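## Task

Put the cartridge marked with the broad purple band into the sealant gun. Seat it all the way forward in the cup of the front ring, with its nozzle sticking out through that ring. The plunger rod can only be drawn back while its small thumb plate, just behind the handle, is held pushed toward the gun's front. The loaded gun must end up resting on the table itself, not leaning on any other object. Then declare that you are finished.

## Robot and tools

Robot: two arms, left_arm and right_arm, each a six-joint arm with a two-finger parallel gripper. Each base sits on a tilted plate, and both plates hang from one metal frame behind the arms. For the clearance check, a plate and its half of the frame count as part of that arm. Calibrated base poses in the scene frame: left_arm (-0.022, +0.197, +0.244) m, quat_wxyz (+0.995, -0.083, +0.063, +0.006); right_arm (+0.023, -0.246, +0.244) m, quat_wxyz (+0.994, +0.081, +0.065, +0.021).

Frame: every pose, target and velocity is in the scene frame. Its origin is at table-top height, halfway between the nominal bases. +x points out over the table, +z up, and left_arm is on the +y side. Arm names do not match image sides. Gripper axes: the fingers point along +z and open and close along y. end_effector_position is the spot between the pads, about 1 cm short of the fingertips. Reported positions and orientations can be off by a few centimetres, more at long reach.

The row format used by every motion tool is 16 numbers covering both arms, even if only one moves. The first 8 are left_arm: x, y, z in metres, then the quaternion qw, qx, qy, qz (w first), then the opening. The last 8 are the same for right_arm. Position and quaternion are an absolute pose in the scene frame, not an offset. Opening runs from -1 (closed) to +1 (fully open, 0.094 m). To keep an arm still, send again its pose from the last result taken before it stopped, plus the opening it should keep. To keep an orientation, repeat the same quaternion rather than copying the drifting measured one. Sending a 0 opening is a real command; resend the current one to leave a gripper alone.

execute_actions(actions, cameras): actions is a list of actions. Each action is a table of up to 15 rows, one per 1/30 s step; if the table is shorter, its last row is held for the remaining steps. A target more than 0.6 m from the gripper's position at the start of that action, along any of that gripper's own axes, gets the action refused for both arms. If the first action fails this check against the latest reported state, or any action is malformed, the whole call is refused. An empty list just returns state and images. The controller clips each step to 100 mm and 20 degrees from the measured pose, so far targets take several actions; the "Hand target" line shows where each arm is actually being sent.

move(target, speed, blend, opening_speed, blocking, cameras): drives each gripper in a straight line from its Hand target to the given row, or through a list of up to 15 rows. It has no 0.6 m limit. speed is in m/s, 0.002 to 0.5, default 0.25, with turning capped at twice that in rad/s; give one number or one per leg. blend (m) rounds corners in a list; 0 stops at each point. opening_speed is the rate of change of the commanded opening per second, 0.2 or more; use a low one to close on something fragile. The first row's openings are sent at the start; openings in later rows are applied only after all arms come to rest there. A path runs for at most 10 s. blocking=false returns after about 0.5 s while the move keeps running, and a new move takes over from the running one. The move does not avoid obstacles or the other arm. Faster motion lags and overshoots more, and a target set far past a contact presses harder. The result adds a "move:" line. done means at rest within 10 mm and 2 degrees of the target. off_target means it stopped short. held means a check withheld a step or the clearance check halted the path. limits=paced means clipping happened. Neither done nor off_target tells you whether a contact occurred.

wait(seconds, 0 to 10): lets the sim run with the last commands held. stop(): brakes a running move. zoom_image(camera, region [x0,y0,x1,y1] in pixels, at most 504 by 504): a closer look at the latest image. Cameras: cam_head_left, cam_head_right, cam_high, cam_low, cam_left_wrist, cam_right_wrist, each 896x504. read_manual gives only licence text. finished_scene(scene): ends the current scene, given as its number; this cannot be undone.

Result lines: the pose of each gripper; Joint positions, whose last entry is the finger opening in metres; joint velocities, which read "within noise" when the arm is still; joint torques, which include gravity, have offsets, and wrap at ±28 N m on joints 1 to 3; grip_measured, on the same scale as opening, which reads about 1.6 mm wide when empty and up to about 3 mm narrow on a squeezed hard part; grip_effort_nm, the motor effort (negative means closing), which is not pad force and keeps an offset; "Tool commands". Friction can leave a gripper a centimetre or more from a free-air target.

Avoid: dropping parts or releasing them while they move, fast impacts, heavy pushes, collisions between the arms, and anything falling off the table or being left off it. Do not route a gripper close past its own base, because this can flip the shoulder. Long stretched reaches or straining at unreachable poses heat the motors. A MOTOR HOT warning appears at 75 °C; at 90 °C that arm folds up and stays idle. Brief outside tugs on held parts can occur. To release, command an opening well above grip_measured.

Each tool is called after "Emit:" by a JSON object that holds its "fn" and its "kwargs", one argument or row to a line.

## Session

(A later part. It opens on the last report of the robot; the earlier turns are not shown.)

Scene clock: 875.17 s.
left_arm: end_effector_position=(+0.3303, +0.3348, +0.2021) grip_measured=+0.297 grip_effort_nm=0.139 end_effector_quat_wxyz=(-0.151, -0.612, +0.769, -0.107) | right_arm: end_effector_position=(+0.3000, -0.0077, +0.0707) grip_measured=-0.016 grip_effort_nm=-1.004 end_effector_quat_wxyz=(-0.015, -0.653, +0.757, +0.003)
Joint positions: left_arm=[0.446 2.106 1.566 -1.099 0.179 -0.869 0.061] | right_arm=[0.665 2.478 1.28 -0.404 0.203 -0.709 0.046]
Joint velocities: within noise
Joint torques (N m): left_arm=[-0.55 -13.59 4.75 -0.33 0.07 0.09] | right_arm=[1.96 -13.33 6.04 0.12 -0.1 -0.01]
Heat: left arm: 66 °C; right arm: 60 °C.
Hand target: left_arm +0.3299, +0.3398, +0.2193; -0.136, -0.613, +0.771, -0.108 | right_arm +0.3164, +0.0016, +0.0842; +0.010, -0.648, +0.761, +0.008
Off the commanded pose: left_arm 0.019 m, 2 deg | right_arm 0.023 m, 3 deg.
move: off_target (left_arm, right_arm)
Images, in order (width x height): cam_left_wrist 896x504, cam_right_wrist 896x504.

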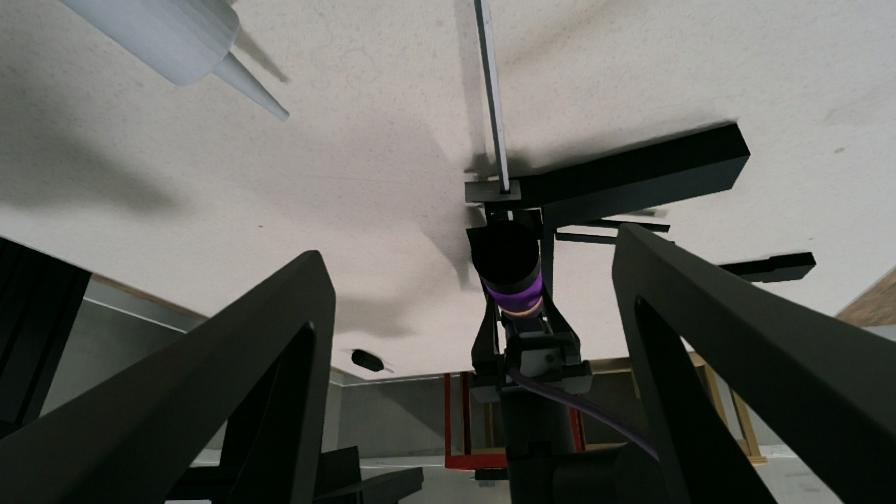

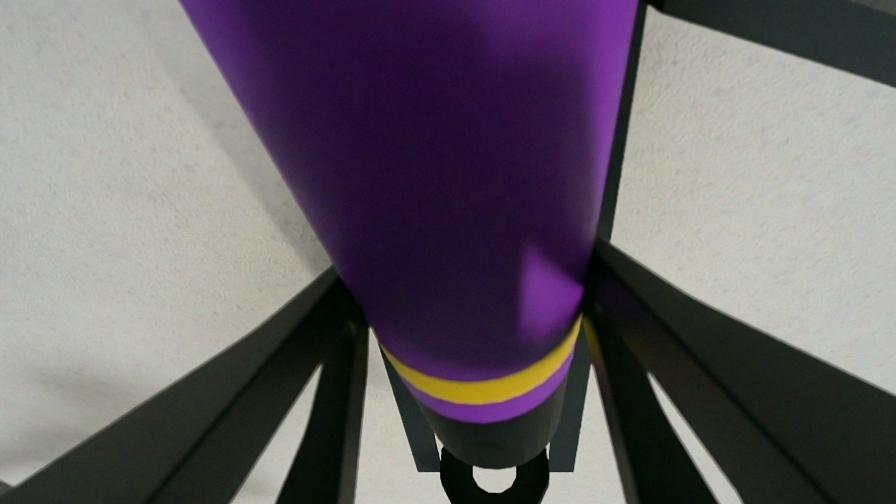

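Emit:
{"fn": "move", "kwargs": {
  "target": [
    [0.33,0.34,0.22,-0.1359,-0.6131,0.7707,-0.1081,0.3,0.318,0.014,0.12,0.010,-0.6428,0.766,0.008,-0.08],
    [0.33,0.34,0.22,-0.1359,-0.6131,0.7707,-0.1081,0.3,0.318,0.007,0.077,0.010,-0.6428,0.766,0.008,-0.08]
  ],
  "speed": 0.06,
  "cameras": ["cam_right_wrist","cam_left_wrist"]
}}

Emit:
{"fn": "zoom_image", "kwargs": {
  "camera": "cam_right_wrist",
  "region": [380, 330, 620, 504]
}}

Emit:
{"fn": "zoom_image", "kwargs": {
  "camera": "cam_left_wrist",
  "region": [440, 150, 620, 400]
}}

Scene clock: 883.77 s.
left_arm: end_effector_position=(+0.3303, +0.3348, +0.2021) grip_measured=+0.297 grip_effort_nm=0.144 end_effector_quat_wxyz=(-0.151, -0.612, +0.769, -0.107) | right_arm: end_effector_position=(+0.3116, +0.0006, +0.0757) grip_measured=-0.016 grip_effort_nm=-1.004 end_effector_quat_wxyz=(-0.004, -0.643, +0.766, +0.003)
Joint positions: left_arm=[0.446 2.106 1.566 -1.099 0.179 -0.869 0.061] | right_arm=[0.665 2.482 1.324 -0.423 0.203 -0.689 0.046]
Joint velocities: within noise
Joint torques (N m): left_arm=[-0.54 -13.61 4.62 -0.32 0.06 0.09] | right_arm=[2.37 -10.89 4.85 0.41 -0.09 -0.04]
Heat: left arm: 66 °C; right arm: 60 °C.
Hand target: left_arm +0.3299, +0.3398, +0.2193; -0.136, -0.613, +0.771, -0.108 | right_arm +0.3180, +0.0070, +0.0773; +0.010, -0.643, +0.766, +0.008
Off the commanded pose: left_arm 0.019 m, 2 deg | right_arm 0.009 m, 2 deg.
move: off_target (left_arm)
Images, in order (width x height): cam_left_wrist 896x504, cam_right_wrist 896x504.

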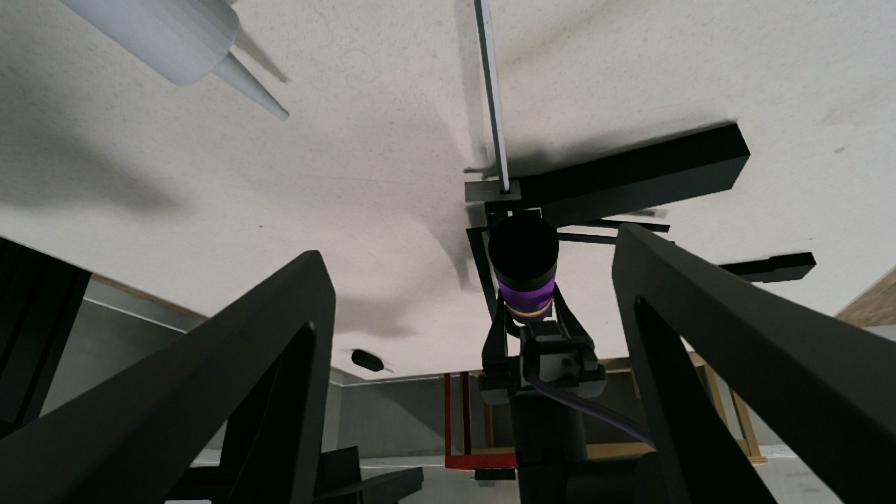

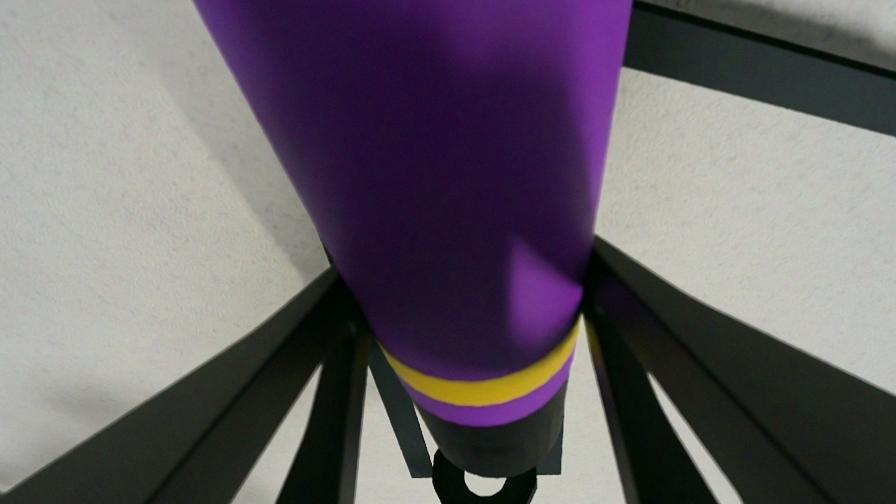

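Scaled by 2.100 from the camera's 896x504 image, which has a finer 1280x720 frame.

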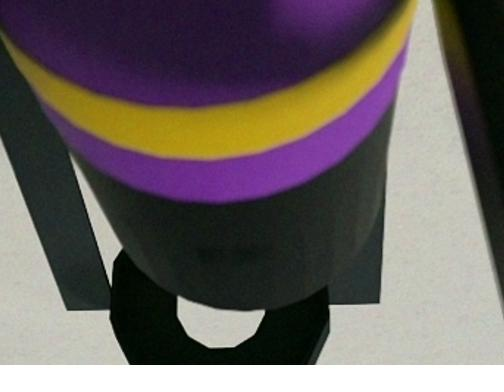

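Scaled by 2.016 from the camera's 896x504 image, which has a finer 1280x720 frame.

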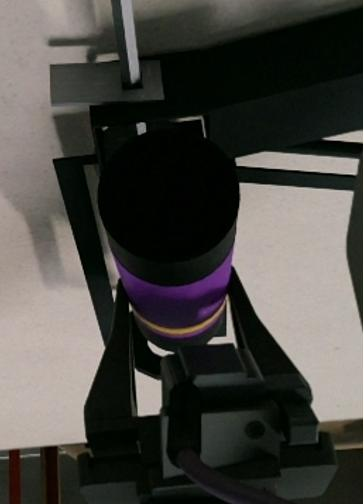

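Emit:
{"fn": "move", "kwargs": {
  "target": [
    [0.33,0.34,0.22,-0.1359,-0.6131,0.7707,-0.1081,0.3,0.311,0.007,0.097,0.010,-0.6428,0.766,0.008,-0.08],
    [0.33,0.34,0.22,-0.1359,-0.6131,0.7707,-0.1081,0.3,0.3125,0.007,0.077,0.010,-0.6428,0.766,0.008,-0.08]
  ],
  "speed": 0.08,
  "cameras": ["cam_right_wrist","cam_left_wrist"]
}}

Emit:
{"fn": "zoom_image", "kwargs": {
  "camera": "cam_right_wrist",
  "region": [380, 330, 620, 504]
}}

Emit:
{"fn": "zoom_image", "kwargs": {
  "camera": "cam_left_wrist",
  "region": [440, 150, 620, 400]
}}

Scene clock: 907.53 s.
left_arm: end_effector_position=(+0.3303, +0.3348, +0.2021) grip_measured=+0.297 grip_effort_nm=0.139 end_effector_quat_wxyz=(-0.151, -0.612, +0.769, -0.107) | right_arm: end_effector_position=(+0.3051, -0.0041, +0.0727) grip_measured=-0.016 grip_effort_nm=-1.004 end_effector_quat_wxyz=(-0.010, -0.642, +0.767, +0.003)
Joint positions: left_arm=[0.446 2.106 1.566 -1.099 0.179 -0.869 0.061] | right_arm=[0.665 2.48 1.299 -0.411 0.203 -0.683 0.046]
Joint velocities: within noise
Joint torques (N m): left_arm=[-0.5 -13.6 4.66 -0.35 0.12 0.1] | right_arm=[3.19 -11.21 5.14 0.38 -0.1 -0.04]
Heat: left arm: 66 °C; right arm: 54 °C.
Hand target: left_arm +0.3299, +0.3398, +0.2193; -0.136, -0.613, +0.771, -0.108 | right_arm +0.3123, +0.0068, +0.0773; +0.010, -0.643, +0.766, +0.008
Off the commanded pose: left_arm 0.019 m, 2 deg | right_arm 0.014 m, 2 deg.
move: off_target (left_arm, right_arm)
Images, in order (width x height): cam_left_wrist 896x504, cam_right_wrist 896x504.

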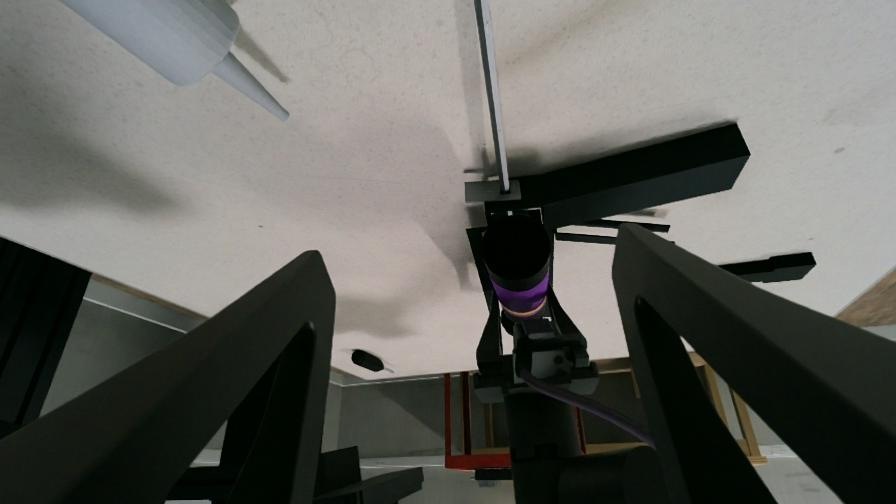

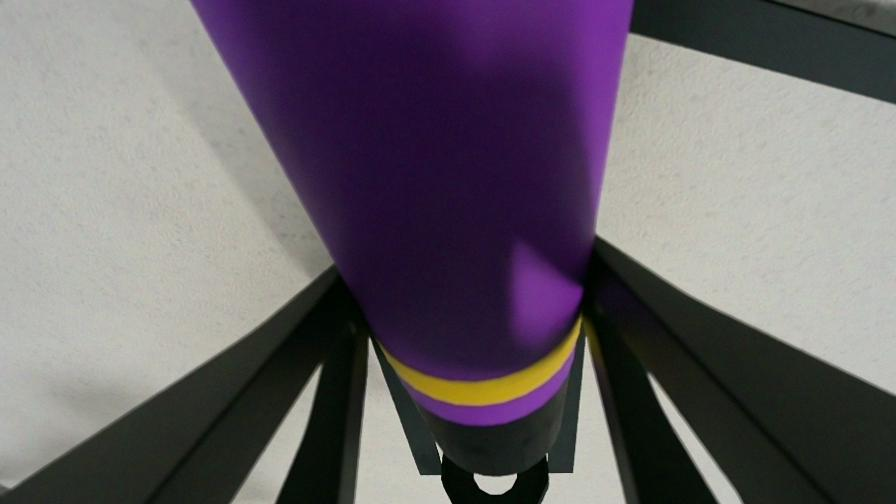

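Scaled by 2.100 from the camera's 896x504 image, which has a finer 1280x720 frame.

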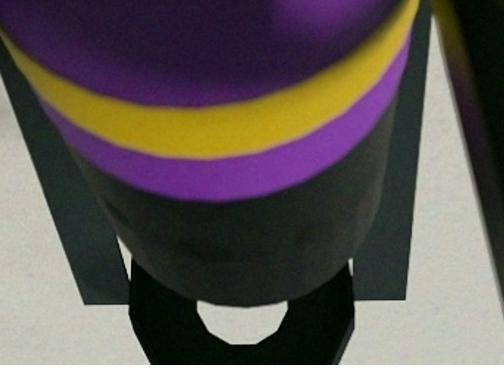

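Scaled by 2.016 from the camera's 896x504 image, which has a finer 1280x720 frame.

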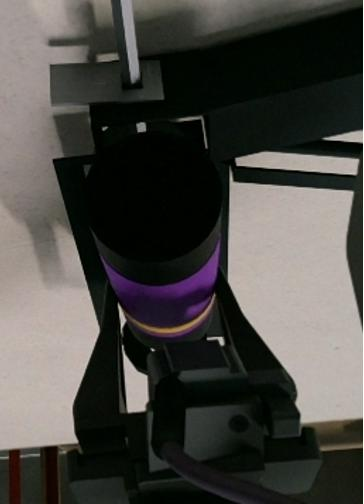

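Emit:
{"fn": "move", "kwargs": {
  "target": [
    [0.33,0.34,0.22,-0.1359,-0.6131,0.7707,-0.1081,0.3,0.309,-0.005,0.093,0.004,-0.6428,0.766,0.006,-0.08],
    [0.33,0.34,0.22,-0.1359,-0.6131,0.7707,-0.1081,0.3,0.3075,-0.021,0.0745,0.004,-0.6428,0.766,0.006,-0.08]
  ],
  "speed": 0.08,
  "cameras": ["cam_right_wrist","cam_left_wrist","cam_head_left"]
}}

Emit:
{"fn": "zoom_image", "kwargs": {
  "camera": "cam_right_wrist",
  "region": [380, 330, 620, 504]
}}

Emit:
{"fn": "zoom_image", "kwargs": {
  "camera": "cam_left_wrist",
  "region": [440, 150, 620, 400]
}}

Emit:
{"fn": "zoom_image", "kwargs": {
  "camera": "cam_head_left",
  "region": [430, 160, 600, 270]
}}

Scene clock: 916.27 s.
left_arm: end_effector_position=(+0.3303, +0.3348, +0.2021) grip_measured=+0.297 grip_effort_nm=0.144 end_effector_quat_wxyz=(-0.151, -0.612, +0.769, -0.107) | right_arm: end_effector_position=(+0.2941, -0.0273, +0.0637) grip_measured=-0.016 grip_effort_nm=-1.009 end_effector_quat_wxyz=(-0.023, -0.647, +0.762, +0.004)
Joint positions: left_arm=[0.446 2.106 1.566 -1.099 0.179 -0.869 0.061] | right_arm=[0.629 2.464 1.212 -0.359 0.201 -0.729 0.046]
Joint velocities: within noise
Joint torques (N m): left_arm=[-0.65 -13.53 4.68 -0.32 0.07 0.08] | right_arm=[1.96 -13.44 3.3 0.33 -0.06 -0.04]
Heat: left arm: 67 °C; right arm: 54 °C.
Hand target: left_arm +0.3299, +0.3398, +0.2193; -0.136, -0.613, +0.771, -0.108 | right_arm +0.3074, -0.0213, +0.0745; +0.004, -0.643, +0.766, +0.006
Off the commanded pose: left_arm 0.019 m, 2 deg | right_arm 0.018 m, 3 deg.
move: off_target (left_arm, right_arm)
Images, in order (width x height): cam_head_left 896x504, cam_left_wrist 896x504, cam_right_wrist 896x504.

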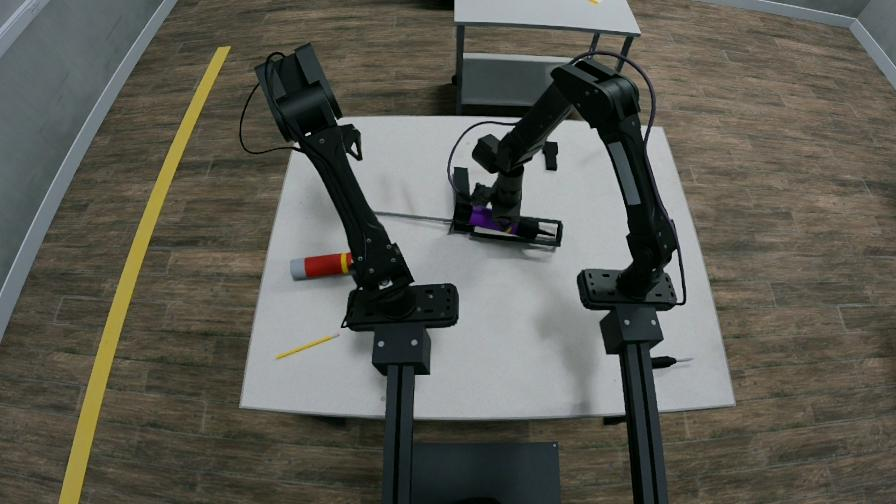

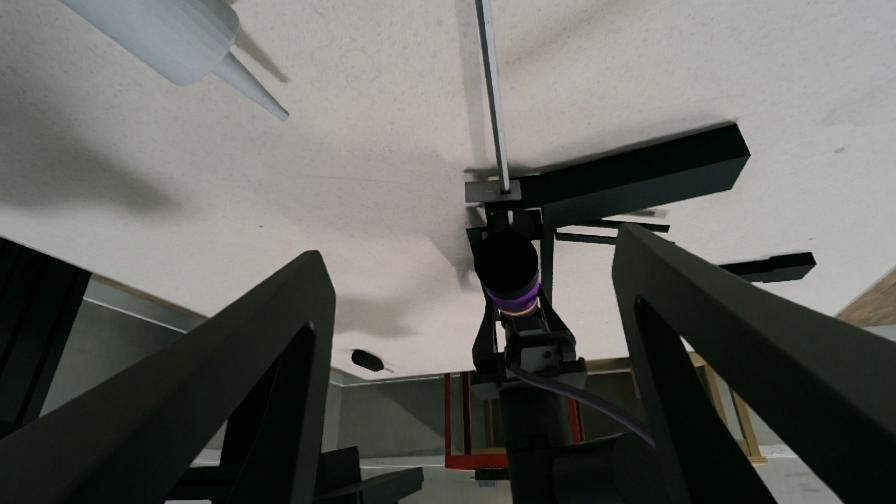

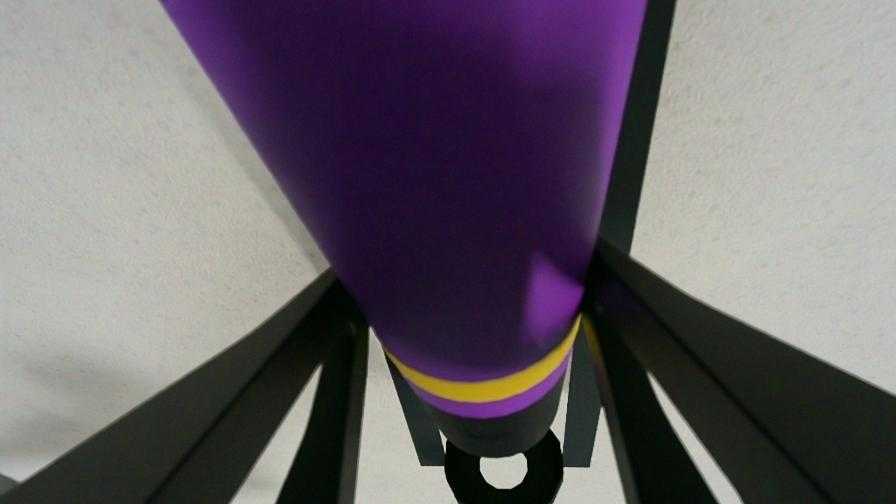

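Scaled by 2.100 from the camera's 896x504 image, which has a finer 1280x720 frame.

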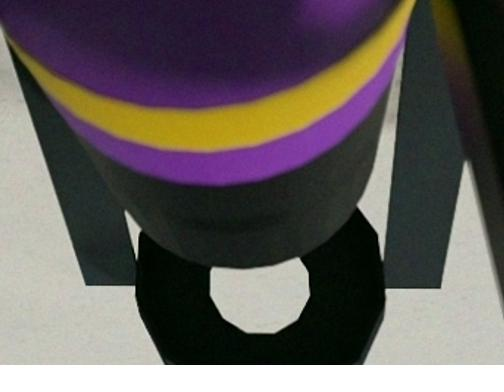

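Scaled by 2.016 from the camera's 896x504 image, which has a finer 1280x720 frame.

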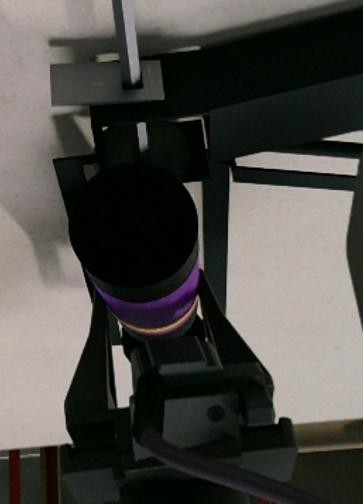

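Scaled by 2.965 from the camera's 896x504 image, which has a finer 1280x720 frame.

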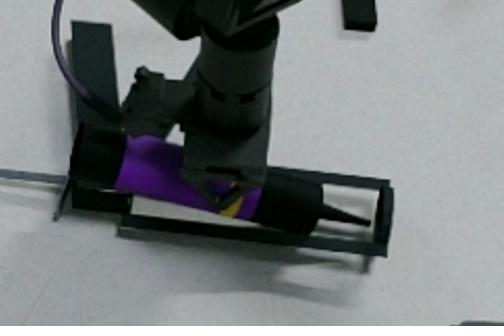

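Emit:
{"fn": "move", "kwargs": {
  "target": [
    [0.33,0.34,0.22,-0.1359,-0.6131,0.7707,-0.1081,0.3,0.319,-0.019,0.100,0.008,-0.6428,0.766,0.006,-0.08],
    [0.33,0.34,0.22,-0.1359,-0.6131,0.7707,-0.1081,0.3,0.3155,-0.024,0.080,0.008,-0.6428,0.766,0.006,-0.08]
  ],
  "speed": 0.08,
  "cameras": ["cam_right_wrist","cam_left_wrist"]
}}

Emit:
{"fn": "zoom_image", "kwargs": {
  "camera": "cam_right_wrist",
  "region": [380, 330, 620, 504]
}}

Emit:
{"fn": "zoom_image", "kwargs": {
  "camera": "cam_left_wrist",
  "region": [440, 150, 620, 400]
}}

Scene clock: 921.17 s.
left_arm: end_effector_position=(+0.3303, +0.3348, +0.2021) grip_measured=+0.297 grip_effort_nm=0.134 end_effector_quat_wxyz=(-0.151, -0.612, +0.769, -0.107) | right_arm: end_effector_position=(+0.3080, -0.0291, +0.0767) grip_measured=-0.016 grip_effort_nm=-1.009 end_effector_quat_wxyz=(-0.008, -0.643, +0.766, +0.004)
Joint positions: left_arm=[0.446 2.106 1.566 -1.099 0.179 -0.869 0.061] | right_arm=[0.609 2.42 1.213 -0.369 0.201 -0.745 0.046]
Joint velocities: within noise
Joint torques (N m): left_arm=[-0.68 -13.63 4.75 -0.31 0.12 0.1] | right_arm=[2.22 -10.99 4.1 0.37 -0.05 -0.05]
Heat: left arm: 67 °C; right arm: 54 °C.
Hand target: left_arm +0.3299, +0.3398, +0.2193; -0.136, -0.613, +0.771, -0.108 | right_arm +0.3154, -0.0241, +0.0802; +0.008, -0.643, +0.766, +0.006
Off the commanded pose: left_arm 0.019 m, 2 deg | right_arm 0.010 m, 2 deg.
move: off_target (left_arm)
Images, in order (width x height): cam_left_wrist 896x504, cam_right_wrist 896x504.

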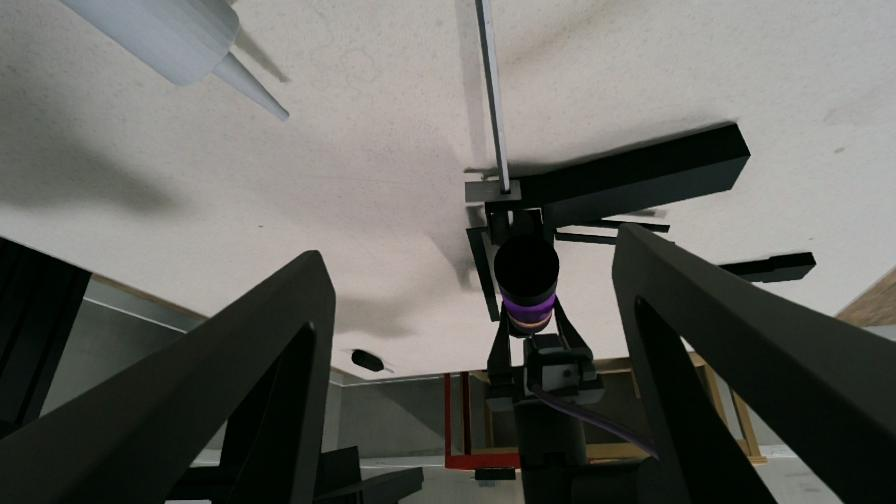

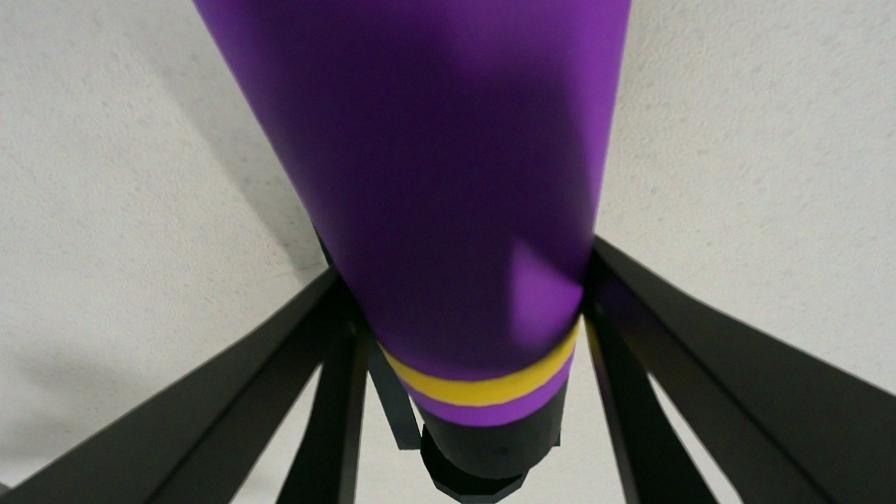

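Scaled by 2.100 from the camera's 896x504 image, which has a finer 1280x720 frame.

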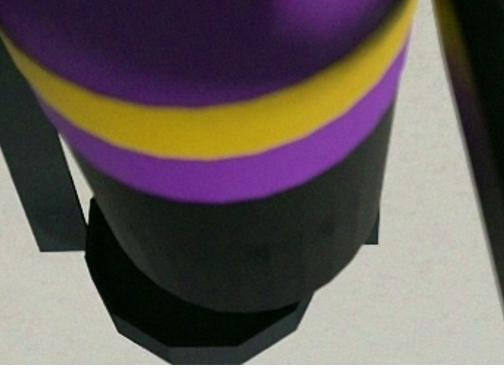

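Scaled by 2.016 from the camera's 896x504 image, which has a finer 1280x720 frame.

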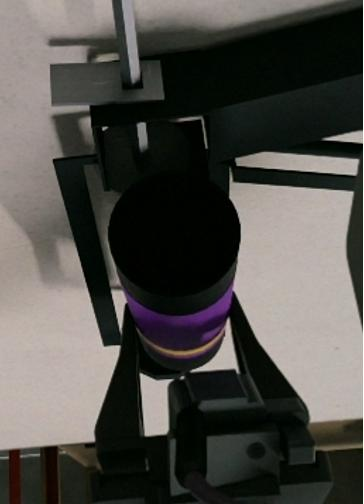

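Emit:
{"fn": "move", "kwargs": {
  "target": [
    [0.33,0.34,0.22,-0.1359,-0.6131,0.7707,-0.1081,0.3,0.3115,-0.024,0.095,0.008,-0.6428,0.766,0.006,-0.08],
    [0.33,0.34,0.22,-0.1359,-0.6131,0.7707,-0.1081,0.3,0.3105,-0.024,0.076,0.008,-0.6428,0.766,0.006,-0.08]
  ],
  "speed": 0.08,
  "cameras": ["cam_right_wrist","cam_left_wrist"]
}}

Emit:
{"fn": "zoom_image", "kwargs": {
  "camera": "cam_right_wrist",
  "region": [380, 330, 620, 504]
}}

Emit:
{"fn": "zoom_image", "kwargs": {
  "camera": "cam_left_wrist",
  "region": [440, 150, 620, 400]
}}

Scene clock: 928.20 s.
left_arm: end_effector_position=(+0.3303, +0.3348, +0.2021) grip_measured=+0.297 grip_effort_nm=0.144 end_effector_quat_wxyz=(-0.151, -0.612, +0.769, -0.107) | right_arm: end_effector_position=(+0.3060, -0.0301, +0.0746) grip_measured=-0.016 grip_effort_nm=-1.009 end_effector_quat_wxyz=(-0.005, -0.642, +0.766, +0.004)
Joint positions: left_arm=[0.446 2.106 1.566 -1.099 0.179 -0.869 0.061] | right_arm=[0.609 2.419 1.195 -0.347 0.201 -0.743 0.046]
Joint velocities: within noise
Joint torques (N m): left_arm=[-0.64 -13.65 4.72 -0.34 0.07 0.11] | right_arm=[2.8 -10.37 4.07 0.44 -0.05 -0.01]
Heat: left arm: 67 °C; right arm: 53 °C.
Hand target: left_arm +0.3299, +0.3398, +0.2193; -0.136, -0.613, +0.771, -0.108 | right_arm +0.3105, -0.0240, +0.0761; +0.008, -0.643, +0.766, +0.006
Off the commanded pose: left_arm 0.019 m, 2 deg | right_arm 0.008 m, 1 deg.
move: off_target (left_arm)
Images, in order (width x height): cam_left_wrist 896x504, cam_right_wrist 896x504.

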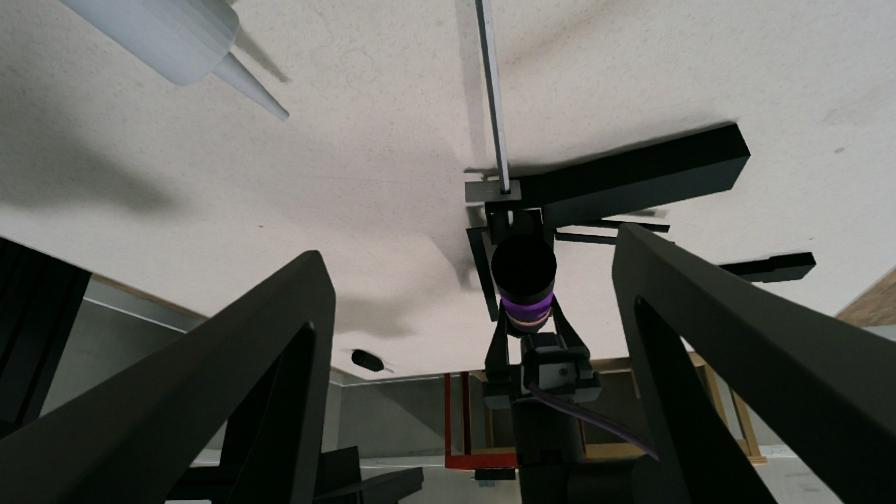

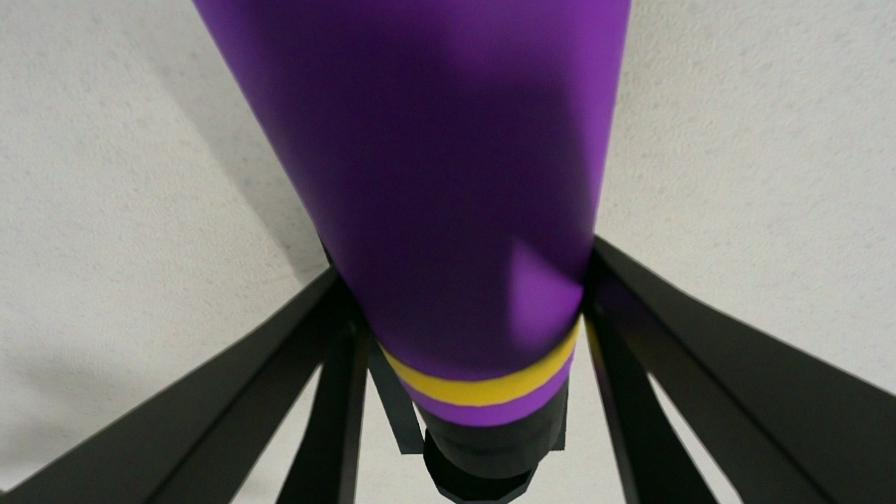

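Scaled by 2.100 from the camera's 896x504 image, which has a finer 1280x720 frame.

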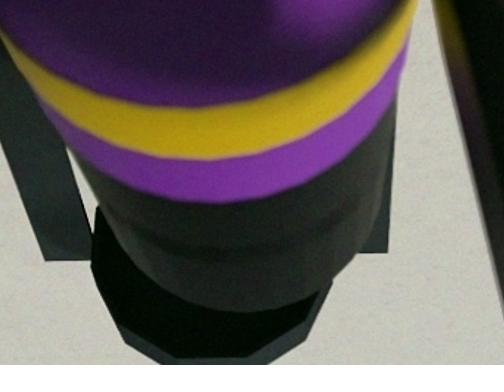

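Scaled by 2.016 from the camera's 896x504 image, which has a finer 1280x720 frame.

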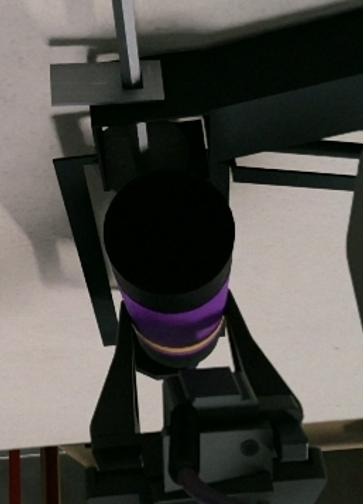

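Emit:
{"fn": "move", "kwargs": {
  "target": [
    [0.33,0.34,0.22,-0.1359,-0.6131,0.7707,-0.1081,0.3,0.3065,-0.024,0.092,0.008,-0.6428,0.766,0.006,-0.08],
    [0.33,0.34,0.22,-0.1359,-0.6131,0.7707,-0.1081,0.3,0.3065,-0.024,0.074,0.008,-0.6428,0.766,0.006,-0.08]
  ],
  "speed": 0.08,
  "cameras": ["cam_right_wrist","cam_left_wrist"]
}}

Emit:
{"fn": "zoom_image", "kwargs": {
  "camera": "cam_right_wrist",
  "region": [380, 330, 620, 504]
}}

Emit:
{"fn": "zoom_image", "kwargs": {
  "camera": "cam_left_wrist",
  "region": [440, 150, 620, 400]
}}

Scene clock: 933.60 s.
left_arm: end_effector_position=(+0.3303, +0.3348, +0.2021) grip_measured=+0.297 grip_effort_nm=0.139 end_effector_quat_wxyz=(-0.151, -0.612, +0.769, -0.107) | right_arm: end_effector_position=(+0.3021, -0.0325, +0.0723) grip_measured=-0.016 grip_effort_nm=-1.009 end_effector_quat_wxyz=(-0.006, -0.641, +0.768, +0.004)
Joint positions: left_arm=[0.446 2.106 1.566 -1.099 0.179 -0.869 0.061] | right_arm=[0.609 2.419 1.177 -0.332 0.201 -0.739 0.046]
Joint velocities: within noise
Joint torques (N m): left_arm=[-0.49 -13.64 4.66 -0.32 0.06 0.09] | right_arm=[3.15 -10.22 4.33 0.37 -0.07 -0.02]
Heat: left arm: 67 °C; right arm: 52 °C.
Hand target: left_arm +0.3299, +0.3398, +0.2193; -0.136, -0.613, +0.771, -0.108 | right_arm +0.3064, -0.0241, +0.0742; +0.008, -0.643, +0.766, +0.006
Off the commanded pose: left_arm 0.019 m, 2 deg | right_arm 0.010 m, 2 deg.
move: off_target (left_arm)
Images, in order (width x height): cam_left_wrist 896x504, cam_right_wrist 896x504.

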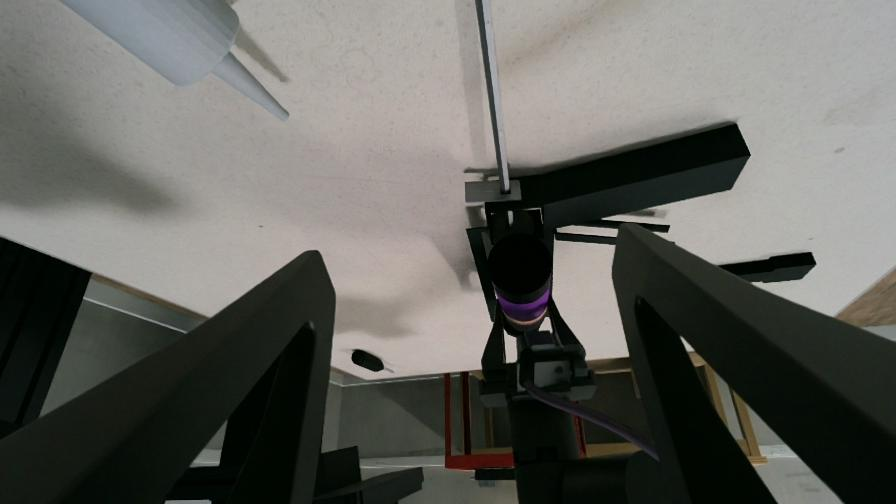

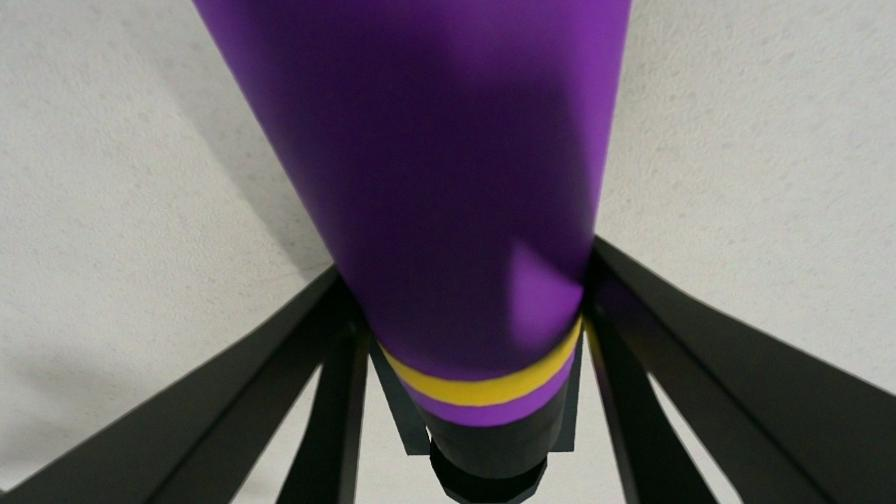

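Scaled by 2.100 from the camera's 896x504 image, which has a finer 1280x720 frame.

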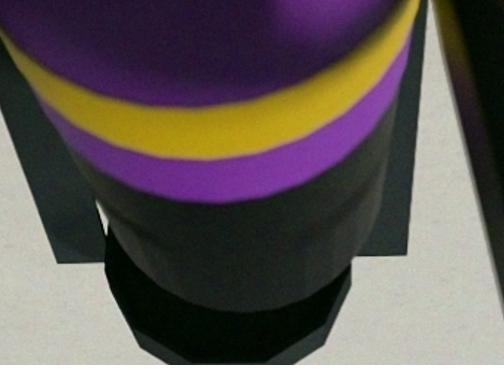

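Scaled by 2.016 from the camera's 896x504 image, which has a finer 1280x720 frame.

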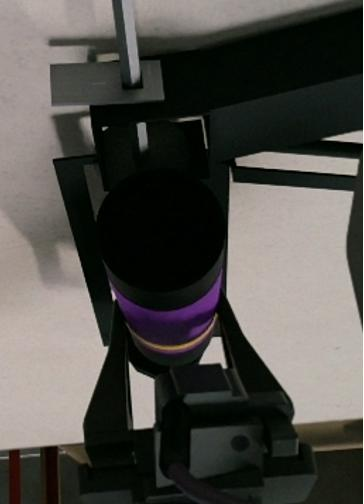

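Emit:
{"fn": "move", "kwargs": {
  "target": [0.33,0.34,0.22,-0.1359,-0.6131,0.7707,-0.1081,0.3,0.3045,-0.042,0.0685,0.008,-0.6428,0.766,0.006,-0.08],
  "speed": 0.05,
  "cameras": ["cam_right_wrist","cam_left_wrist"]
}}

Emit:
{"fn": "zoom_image", "kwargs": {
  "camera": "cam_right_wrist",
  "region": [380, 330, 620, 504]
}}

Emit:
{"fn": "zoom_image", "kwargs": {
  "camera": "cam_left_wrist",
  "region": [440, 150, 620, 400]
}}

Scene clock: 939.53 s.
left_arm: end_effector_position=(+0.3303, +0.3348, +0.2021) grip_measured=+0.297 grip_effort_nm=0.144 end_effector_quat_wxyz=(-0.151, -0.612, +0.769, -0.107) | right_arm: end_effector_position=(+0.2962, -0.0471, +0.0634) grip_measured=-0.016 grip_effort_nm=-1.009 end_effector_quat_wxyz=(-0.010, -0.644, +0.765, +0.004)
Joint positions: left_arm=[0.446 2.106 1.566 -1.099 0.179 -0.869 0.061] | right_arm=[0.58 2.419 1.123 -0.28 0.201 -0.774 0.046]
Joint velocities: within noise
Joint torques (N m): left_arm=[-0.55 -13.63 4.67 -0.31 0.08 0.09] | right_arm=[2.11 -11.38 3.23 0.43 -0.05 -0.07]
Heat: left arm: 67 °C; right arm: 51 °C.
Hand target: left_arm +0.3299, +0.3398, +0.2193; -0.136, -0.613, +0.771, -0.108 | right_arm +0.3044, -0.0422, +0.0686; +0.008, -0.643, +0.766, +0.006
Off the commanded pose: left_arm 0.019 m, 2 deg | right_arm 0.011 m, 2 deg.
move: off_target (left_arm, right_arm)
Images, in order (width x height): cam_left_wrist 896x504, cam_right_wrist 896x504.

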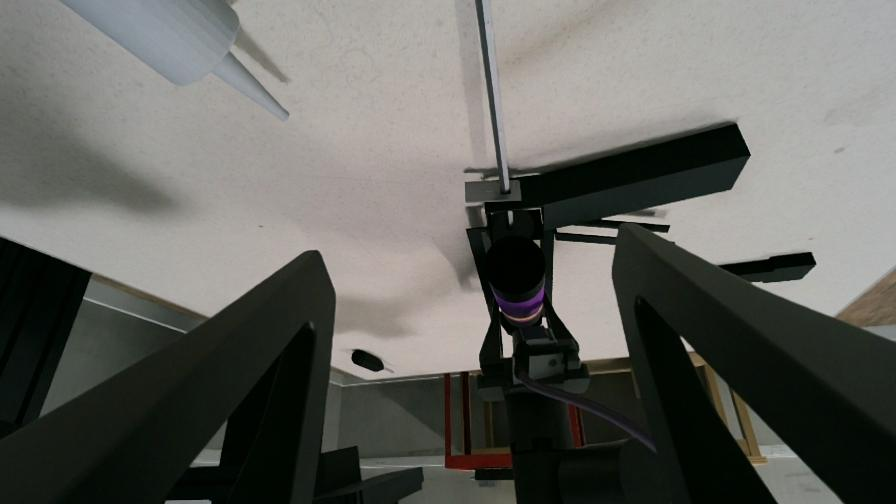

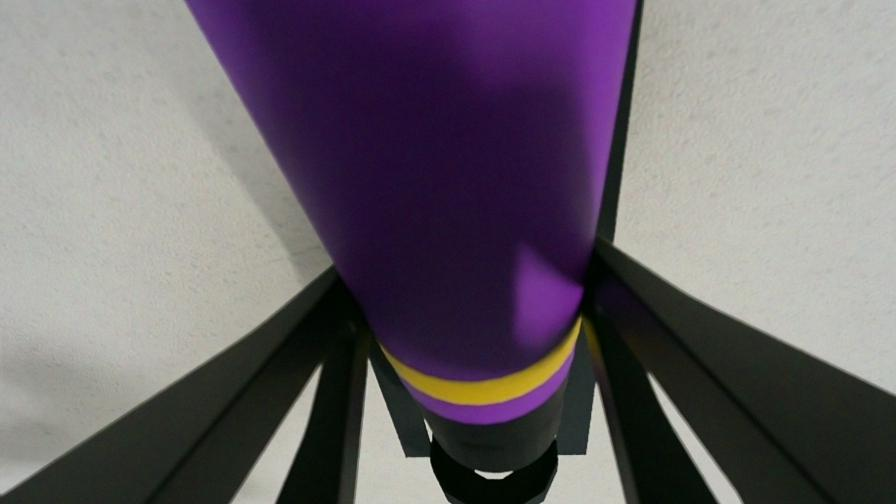

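Scaled by 2.100 from the camera's 896x504 image, which has a finer 1280x720 frame.

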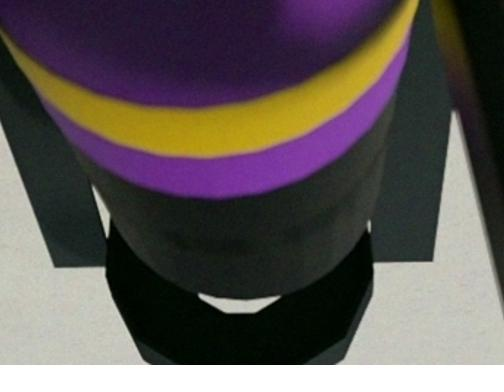

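Scaled by 2.016 from the camera's 896x504 image, which has a finer 1280x720 frame.

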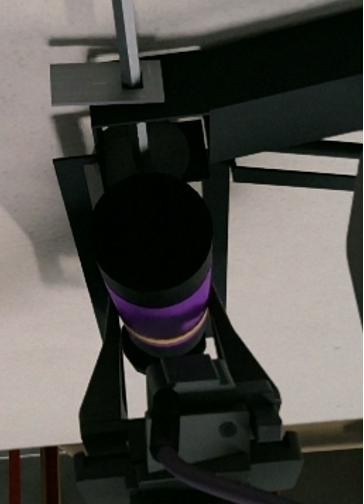

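Emit:
{"fn": "wait", "kwargs": {
  "seconds": 0.1,
  "cameras": ["cam_head_left","cam_low","cam_high","cam_head_right"]
}}

Emit:
{"fn": "zoom_image", "kwargs": {
  "camera": "cam_head_left",
  "region": [430, 160, 600, 270]
}}

Scene clock: 950.67 s.
left_arm: end_effector_position=(+0.3303, +0.3348, +0.2021) grip_measured=+0.297 grip_effort_nm=0.139 end_effector_quat_wxyz=(-0.151, -0.612, +0.769, -0.107) | right_arm: end_effector_position=(+0.2963, -0.0471, +0.0634) grip_measured=-0.016 grip_effort_nm=-1.004 end_effector_quat_wxyz=(-0.010, -0.644, +0.765, +0.004)
Joint positions: left_arm=[0.446 2.106 1.566 -1.099 0.179 -0.869 0.061] | right_arm=[0.58 2.419 1.123 -0.279 0.201 -0.775 0.046]
Joint velocities: within noise
Joint torques (N m): left_arm=[-0.59 -13.63 4.7 -0.32 0.06 0.09] | right_arm=[2.11 -11.33 3.25 0.39 -0.06 -0.07]
Heat: left arm: 67 °C; right arm: 51 °C.
Hand target: left_arm +0.3299, +0.3398, +0.2193; -0.136, -0.613, +0.771, -0.108 | right_arm +0.3044, -0.0421, +0.0686; +0.008, -0.643, +0.766, +0.006
Tool commands: left_gripper/opening=+0.3 right_gripper/opening=-0.08
Off the commanded pose: left_arm 0.019 m, 2 deg | right_arm 0.011 m, 2 deg.
wait: 0.10 s; at rest from the start
Images, in order (width x height): cam_head_left 896x504, cam_head_right 896x504, cam_high 896x504, cam_low 896x504.

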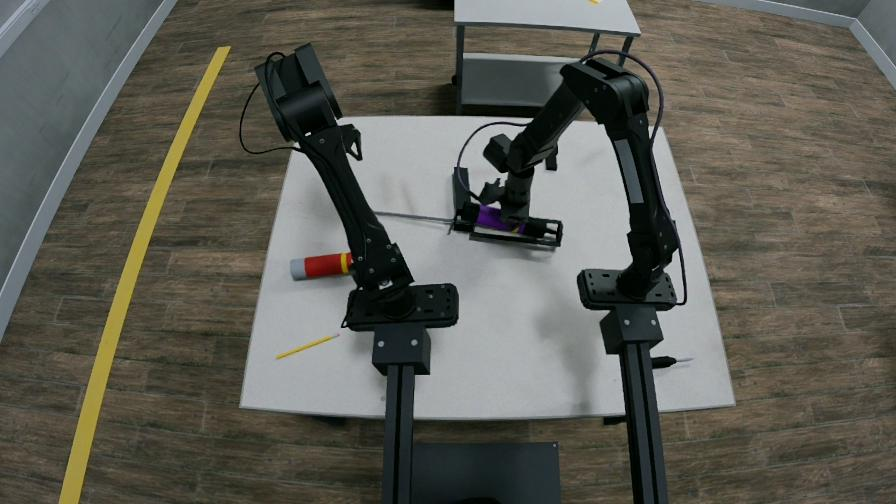

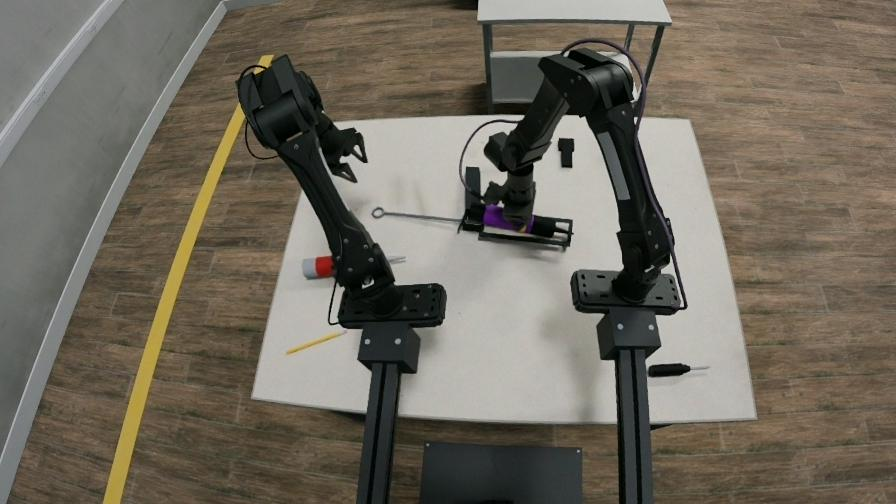

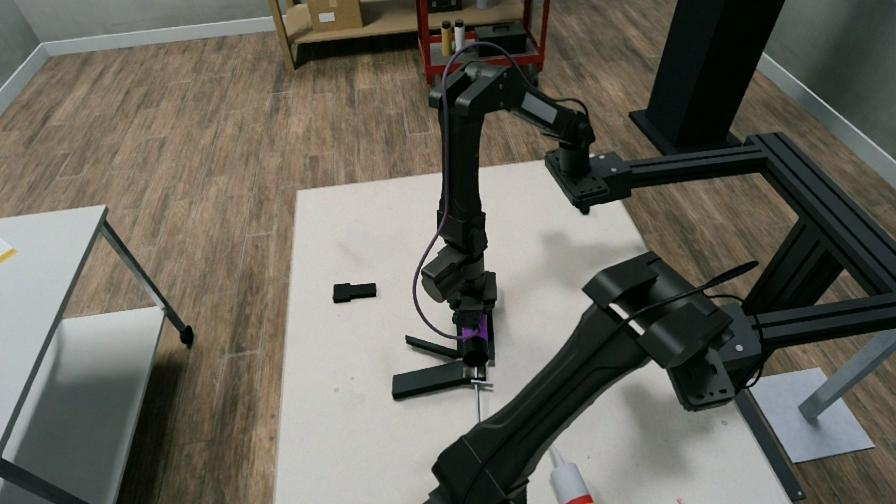

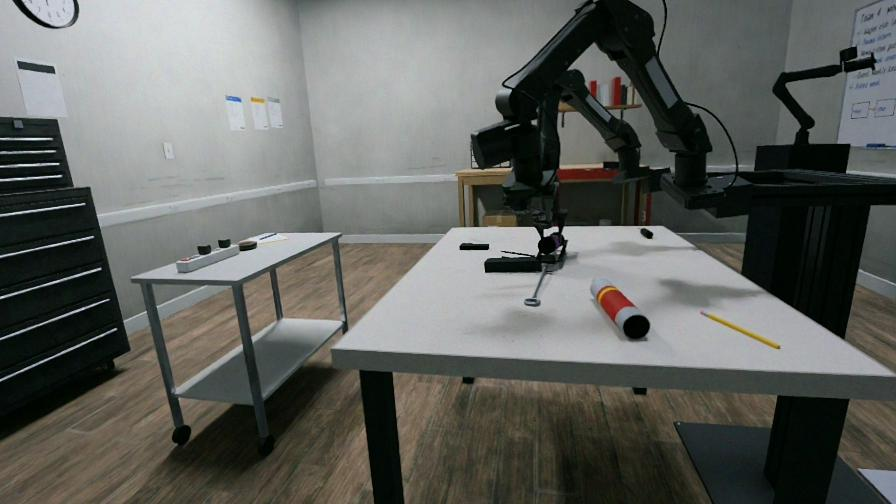

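Scaled by 2.965 from the camera's 896x504 image, which has a finer 1280x720 frame.

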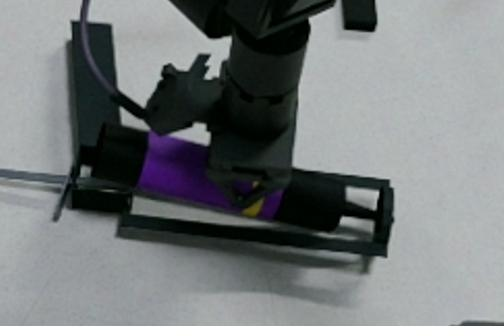

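Emit:
{"fn": "zoom_image", "kwargs": {
  "camera": "cam_head_left",
  "region": [520, 205, 580, 250]
}}

Emit:
{"fn": "zoom_image", "kwargs": {
  "camera": "cam_head_right",
  "region": [520, 205, 590, 255]
}}

Emit:
{"fn": "zoom_image", "kwargs": {
  "camera": "cam_low",
  "region": [470, 200, 600, 290]
}}

Scaled by 8.400 from the camera's 896x504 image, which has a finer 1280x720 frame.

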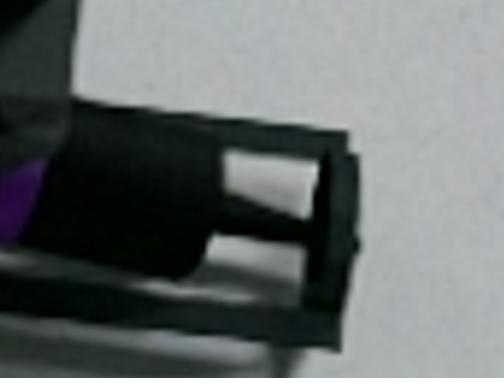

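Scaled by 7.200 from the camera's 896x504 image, which has a finer 1280x720 frame.

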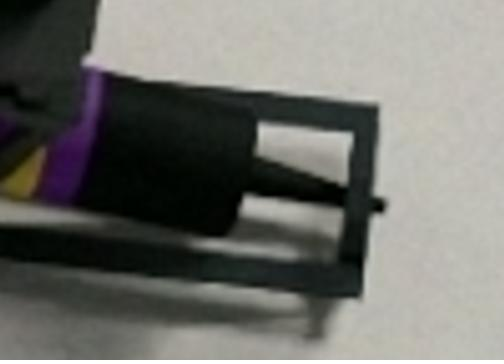

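Scaled by 3.877 from the camera's 896x504 image, which has a finer 1280x720 frame.

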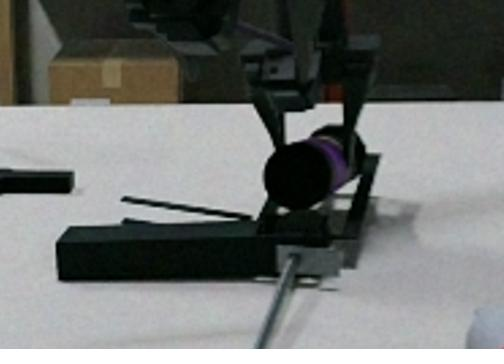

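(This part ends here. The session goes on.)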